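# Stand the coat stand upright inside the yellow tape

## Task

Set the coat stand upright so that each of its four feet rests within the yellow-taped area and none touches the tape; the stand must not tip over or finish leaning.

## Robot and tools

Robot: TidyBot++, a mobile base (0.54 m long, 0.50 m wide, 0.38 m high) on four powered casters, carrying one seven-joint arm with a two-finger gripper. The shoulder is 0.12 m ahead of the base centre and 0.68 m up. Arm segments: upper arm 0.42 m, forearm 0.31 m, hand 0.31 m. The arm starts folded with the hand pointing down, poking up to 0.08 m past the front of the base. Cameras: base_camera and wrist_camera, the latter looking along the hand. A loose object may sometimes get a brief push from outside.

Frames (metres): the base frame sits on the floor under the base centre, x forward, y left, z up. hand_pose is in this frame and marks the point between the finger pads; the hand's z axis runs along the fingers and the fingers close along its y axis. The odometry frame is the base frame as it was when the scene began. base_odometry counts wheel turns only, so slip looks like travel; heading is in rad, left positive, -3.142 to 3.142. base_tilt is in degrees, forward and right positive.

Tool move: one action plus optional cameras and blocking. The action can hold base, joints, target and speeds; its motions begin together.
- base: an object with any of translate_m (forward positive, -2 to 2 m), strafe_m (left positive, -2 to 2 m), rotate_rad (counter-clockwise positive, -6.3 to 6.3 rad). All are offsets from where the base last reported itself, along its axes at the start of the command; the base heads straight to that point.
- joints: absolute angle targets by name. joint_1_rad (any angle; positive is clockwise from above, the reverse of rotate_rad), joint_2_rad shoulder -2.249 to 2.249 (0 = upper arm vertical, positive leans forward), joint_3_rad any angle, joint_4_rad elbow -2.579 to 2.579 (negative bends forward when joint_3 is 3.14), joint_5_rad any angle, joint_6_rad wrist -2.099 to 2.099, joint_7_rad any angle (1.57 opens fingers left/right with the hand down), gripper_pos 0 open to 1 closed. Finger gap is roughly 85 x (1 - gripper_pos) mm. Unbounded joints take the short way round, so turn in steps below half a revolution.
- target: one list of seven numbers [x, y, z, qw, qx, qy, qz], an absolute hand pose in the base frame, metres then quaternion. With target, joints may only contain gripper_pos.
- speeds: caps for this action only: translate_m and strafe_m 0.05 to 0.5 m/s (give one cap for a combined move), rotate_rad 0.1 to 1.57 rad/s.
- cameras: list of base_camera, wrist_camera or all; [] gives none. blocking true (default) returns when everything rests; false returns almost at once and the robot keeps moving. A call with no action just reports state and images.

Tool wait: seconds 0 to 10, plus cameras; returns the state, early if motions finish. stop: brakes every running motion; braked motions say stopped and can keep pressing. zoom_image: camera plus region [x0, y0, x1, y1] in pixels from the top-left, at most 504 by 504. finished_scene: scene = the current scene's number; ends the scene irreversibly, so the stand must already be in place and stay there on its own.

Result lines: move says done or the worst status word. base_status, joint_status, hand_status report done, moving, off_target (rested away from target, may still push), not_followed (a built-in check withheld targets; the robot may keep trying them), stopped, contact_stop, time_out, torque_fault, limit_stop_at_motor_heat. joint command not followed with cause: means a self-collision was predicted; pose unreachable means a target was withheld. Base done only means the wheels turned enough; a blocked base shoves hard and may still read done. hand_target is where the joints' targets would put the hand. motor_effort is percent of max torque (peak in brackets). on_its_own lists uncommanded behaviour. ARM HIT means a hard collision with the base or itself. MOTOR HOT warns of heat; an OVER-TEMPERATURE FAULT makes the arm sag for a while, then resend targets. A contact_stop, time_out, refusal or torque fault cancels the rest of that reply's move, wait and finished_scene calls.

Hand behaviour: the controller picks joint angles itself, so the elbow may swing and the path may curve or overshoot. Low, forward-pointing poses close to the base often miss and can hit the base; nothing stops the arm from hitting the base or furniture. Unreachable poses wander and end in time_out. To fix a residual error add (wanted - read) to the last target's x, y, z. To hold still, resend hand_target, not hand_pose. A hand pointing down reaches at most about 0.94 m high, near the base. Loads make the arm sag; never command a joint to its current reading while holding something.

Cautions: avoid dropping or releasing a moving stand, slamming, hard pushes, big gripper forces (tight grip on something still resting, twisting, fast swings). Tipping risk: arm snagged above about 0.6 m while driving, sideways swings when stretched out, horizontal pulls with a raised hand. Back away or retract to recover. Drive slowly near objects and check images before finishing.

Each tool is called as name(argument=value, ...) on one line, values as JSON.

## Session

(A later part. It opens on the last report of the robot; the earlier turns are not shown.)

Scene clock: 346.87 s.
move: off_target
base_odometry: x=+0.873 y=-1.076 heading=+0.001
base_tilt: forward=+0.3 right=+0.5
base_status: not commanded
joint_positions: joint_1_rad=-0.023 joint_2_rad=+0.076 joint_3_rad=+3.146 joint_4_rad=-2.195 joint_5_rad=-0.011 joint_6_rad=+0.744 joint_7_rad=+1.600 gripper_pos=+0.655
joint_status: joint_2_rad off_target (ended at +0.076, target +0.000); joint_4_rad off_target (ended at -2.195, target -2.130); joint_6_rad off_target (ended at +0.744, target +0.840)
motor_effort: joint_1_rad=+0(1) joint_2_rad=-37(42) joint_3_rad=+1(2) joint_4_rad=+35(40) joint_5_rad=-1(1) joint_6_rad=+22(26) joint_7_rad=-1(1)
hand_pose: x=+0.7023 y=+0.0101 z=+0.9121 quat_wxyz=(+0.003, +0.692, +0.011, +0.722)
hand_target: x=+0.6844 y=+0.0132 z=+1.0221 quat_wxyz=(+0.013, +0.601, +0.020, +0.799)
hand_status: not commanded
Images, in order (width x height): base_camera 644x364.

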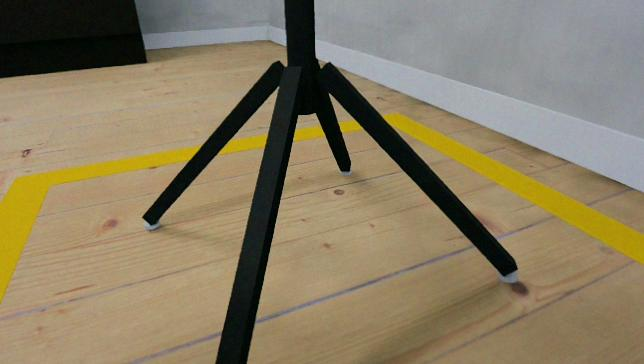

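move(joints={"joint_2_rad": 0.04, "joint_4_rad": -2.17, "joint_6_rad": 0.8}, cameras=["base_camera"])

move(joints={"joint_2_rad": 0.075, "joint_4_rad": -2.2, "joint_6_rad": 0.77})

Scene clock: 353.77 s.
move: done
base_odometry: x=+0.873 y=-1.076 heading=+0.001
base_tilt: forward=+0.3 right=+0.5
base_status: not commanded
joint_positions: joint_1_rad=-0.023 joint_2_rad=+0.076 joint_3_rad=+3.145 joint_4_rad=-2.198 joint_5_rad=-0.011 joint_6_rad=+0.746 joint_7_rad=+1.600 gripper_pos=+0.655
joint_status: all done
motor_effort: joint_1_rad=+0(1) joint_2_rad=-27(36) joint_3_rad=+2(2) joint_4_rad=+28(34) joint_5_rad=-1(2) joint_6_rad=+14(22) joint_7_rad=-1(1)
hand_pose: x=+0.7019 y=+0.0101 z=+0.9111 quat_wxyz=(+0.003, +0.692, +0.011, +0.722)
hand_target: x=+0.6952 y=+0.0135 z=+0.9645 quat_wxyz=(+0.013, +0.648, +0.022, +0.761)
hand_status: not commanded
Images, in order (width x height): base_camera 644x364.

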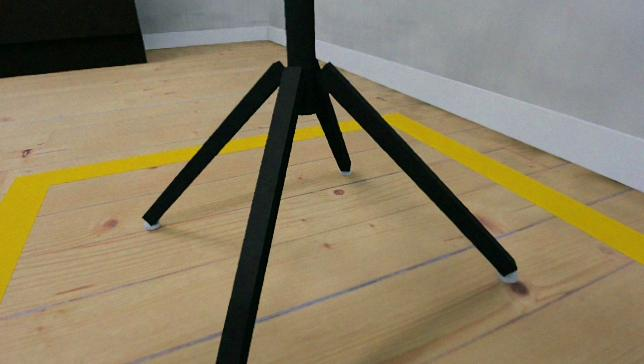

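Scene clock: 354.43 s.
move: done
base_odometry: x=+0.873 y=-1.076 heading=+0.001
base_tilt: forward=+0.3 right=+0.5
base_status: not commanded
joint_positions: joint_1_rad=-0.023 joint_2_rad=+0.077 joint_3_rad=+3.145 joint_4_rad=-2.199 joint_5_rad=-0.011 joint_6_rad=+0.746 joint_7_rad=+1.600 gripper_pos=+0.655
joint_status: all done
motor_effort: joint_1_rad=+0(2) joint_2_rad=-20(28) joint_3_rad=+2(3) joint_4_rad=+23(28) joint_5_rad=-2(2) joint_6_rad=+10(14) joint_7_rad=-1(2)
hand_pose: x=+0.7016 y=+0.0104 z=+0.9102 quat_wxyz=(+0.003, +0.692, +0.011, +0.721)
hand_target: x=+0.7006 y=+0.0137 z=+0.9183 quat_wxyz=(+0.012, +0.683, +0.024, +0.730)
hand_status: not commanded
pictures: base_camera, wrist_camera
Images, in order (width x height): base_camera 644x364, wrist_camera 644x476.

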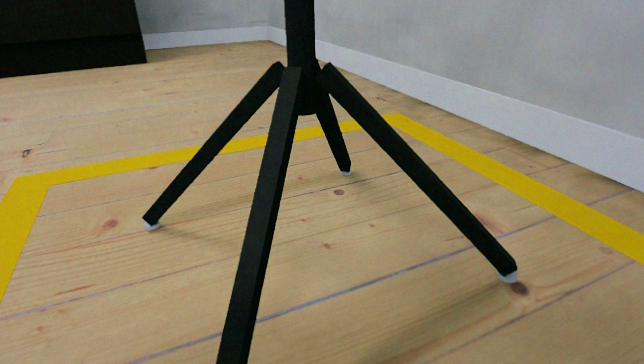

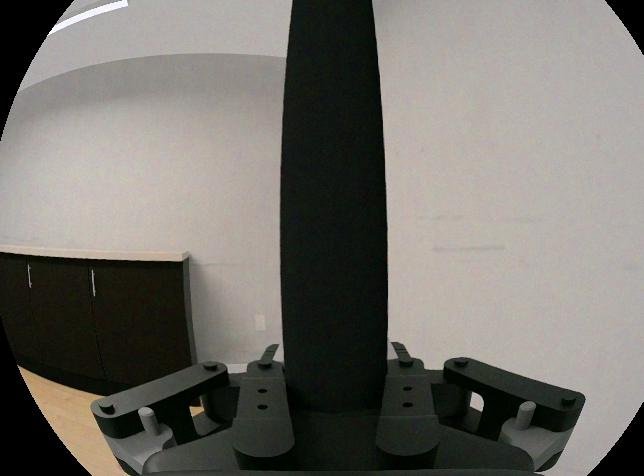

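move(base={"translate_m": -0.03}, speeds={"translate_m": 0.05})

Scene clock: 370.17 s.
move: done
base_odometry: x=+0.843 y=-1.076 heading=+0.001
base_tilt: forward=+0.3 right=+0.5
base_status: done
joint_positions: joint_1_rad=-0.021 joint_2_rad=+0.088 joint_3_rad=+3.150 joint_4_rad=-2.203 joint_5_rad=-0.021 joint_6_rad=+0.748 joint_7_rad=+1.601 gripper_pos=+0.655
joint_status: not commanded
motor_effort: joint_1_rad=-4(7) joint_2_rad=-23(28) joint_3_rad=-2(4) joint_4_rad=+21(25) joint_5_rad=+3(5) joint_6_rad=+10(12) joint_7_rad=+2(3)
hand_pose: x=+0.7033 y=+0.0047 z=+0.9022 quat_wxyz=(+0.006, +0.697, +0.005, +0.717)
hand_target: x=+0.7006 y=+0.0137 z=+0.9183 quat_wxyz=(+0.012, +0.683, +0.024, +0.730)
hand_status: not commanded
pictures: base_camera, wrist_camera
Images, in order (width x height): base_camera 644x364, wrist_camera 644x476.

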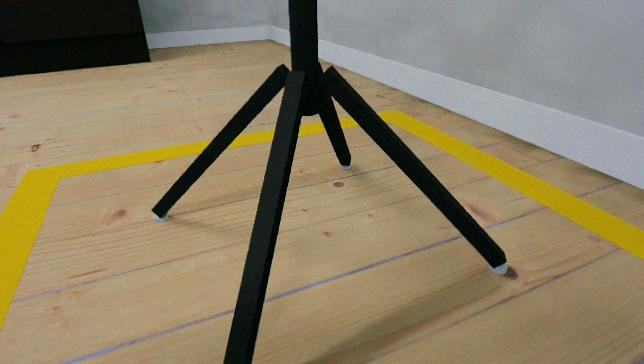

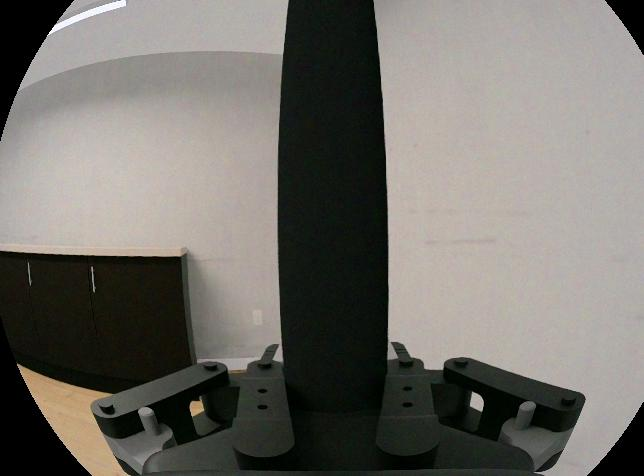

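move(joints={"gripper_pos": 0.6}, cameras=["base_camera"])

move(joints={"gripper_pos": 0.0})

Scene clock: 377.33 s.
move: done
base_odometry: x=+0.843 y=-1.076 heading=+0.001
base_tilt: forward=+0.3 right=+0.5
base_status: not commanded
joint_positions: joint_1_rad=-0.021 joint_2_rad=+0.088 joint_3_rad=+3.147 joint_4_rad=-2.203 joint_5_rad=-0.021 joint_6_rad=+0.749 joint_7_rad=+1.603 gripper_pos=+0.600
joint_status: all done
motor_effort: joint_1_rad=+0(4) joint_2_rad=-22(23) joint_3_rad=+0(2) joint_4_rad=+19(21) joint_5_rad=+0(4) joint_6_rad=+9(9) joint_7_rad=+0(2)
hand_pose: x=+0.7033 y=+0.0064 z=+0.9026 quat_wxyz=(+0.005, +0.697, +0.007, +0.717)
hand_target: x=+0.7006 y=+0.0137 z=+0.9183 quat_wxyz=(+0.012, +0.683, +0.024, +0.730)
hand_status: not commanded
Images, in order (width x height): base_camera 644x364.

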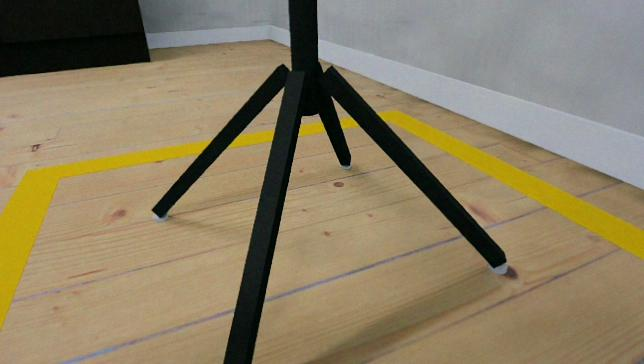

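Scene clock: 378.20 s.
move: done
base_odometry: x=+0.843 y=-1.076 heading=+0.001
base_tilt: forward=+0.3 right=+0.5
base_status: not commanded
joint_positions: joint_1_rad=-0.021 joint_2_rad=+0.088 joint_3_rad=+3.147 joint_4_rad=-2.203 joint_5_rad=-0.021 joint_6_rad=+0.749 joint_7_rad=+1.603 gripper_pos=+0.000
joint_status: all done
motor_effort: joint_1_rad=-1(2) joint_2_rad=-22(23) joint_3_rad=+1(1) joint_4_rad=+19(19) joint_5_rad=+0(1) joint_6_rad=+9(9) joint_7_rad=+0(0)
hand_pose: x=+0.7033 y=+0.0064 z=+0.9026 quat_wxyz=(+0.005, +0.697, +0.007, +0.717)
hand_target: x=+0.7006 y=+0.0137 z=+0.9183 quat_wxyz=(+0.012, +0.683, +0.024, +0.730)
hand_status: not commanded
pictures: base_camera, wrist_camera
Images, in order (width x height): base_camera 644x364, wrist_camera 644x476.

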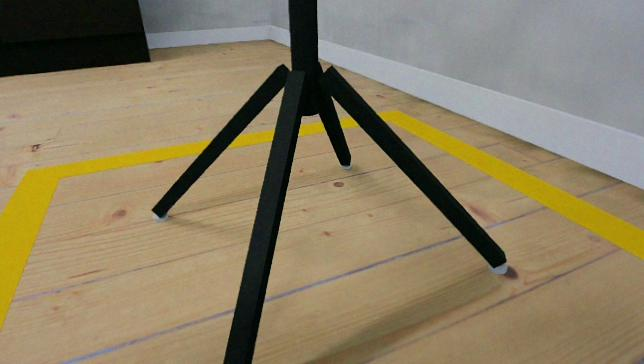

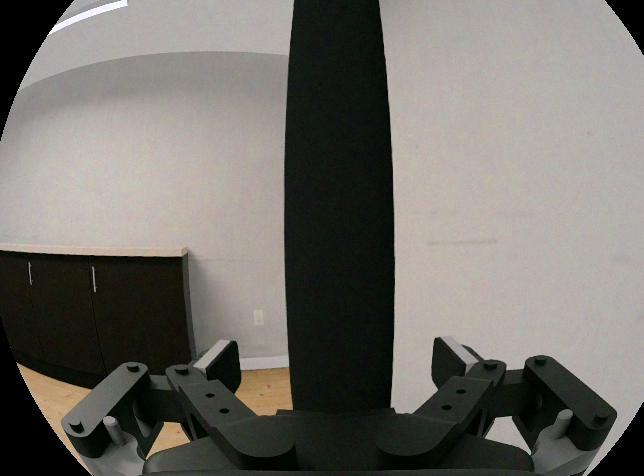

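Released cleanly. Now I'll back away straight.

move(base={"translate_m": -0.4})

Scene clock: 382.97 s.
move: done
base_odometry: x=+0.443 y=-1.077 heading=+0.001
base_tilt: forward=+0.3 right=+0.4
base_status: done
joint_positions: joint_1_rad=-0.021 joint_2_rad=+0.086 joint_3_rad=+3.147 joint_4_rad=-2.203 joint_5_rad=-0.021 joint_6_rad=+0.749 joint_7_rad=+1.603 gripper_pos=+0.000
joint_status: not commanded
motor_effort: joint_1_rad=-1(2) joint_2_rad=-22(25) joint_3_rad=+0(1) joint_4_rad=+19(20) joint_5_rad=+1(1) joint_6_rad=+9(9) joint_7_rad=+0(1)
hand_pose: x=+0.7030 y=+0.0064 z=+0.9033 quat_wxyz=(+0.005, +0.696, +0.007, +0.718)
hand_target: x=+0.7006 y=+0.0137 z=+0.9183 quat_wxyz=(+0.012, +0.683, +0.024, +0.730)
hand_status: not commanded
pictures: base_camera, wrist_camera
Images, in order (width x height): base_camera 644x364, wrist_camera 644x476.

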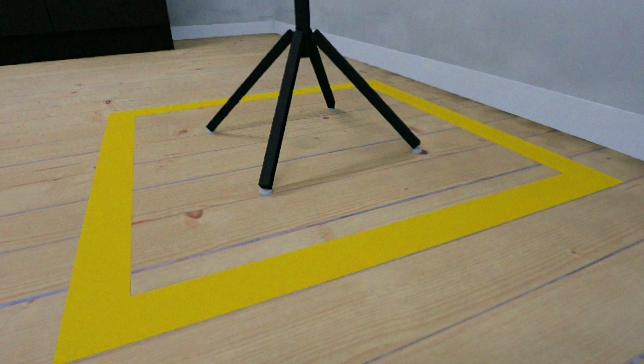

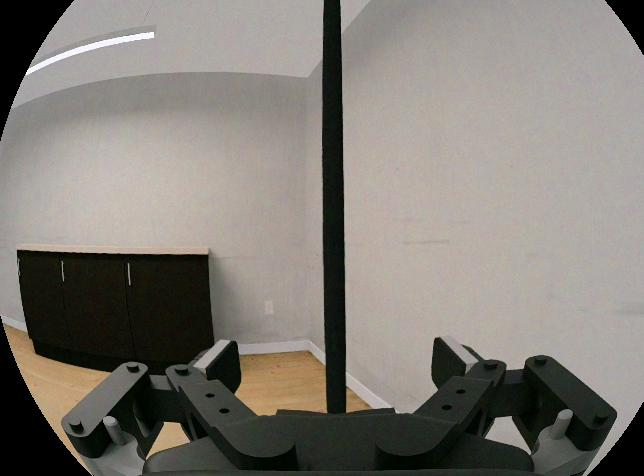

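finished_scene(scene=1)

The scene is finished: the task was done.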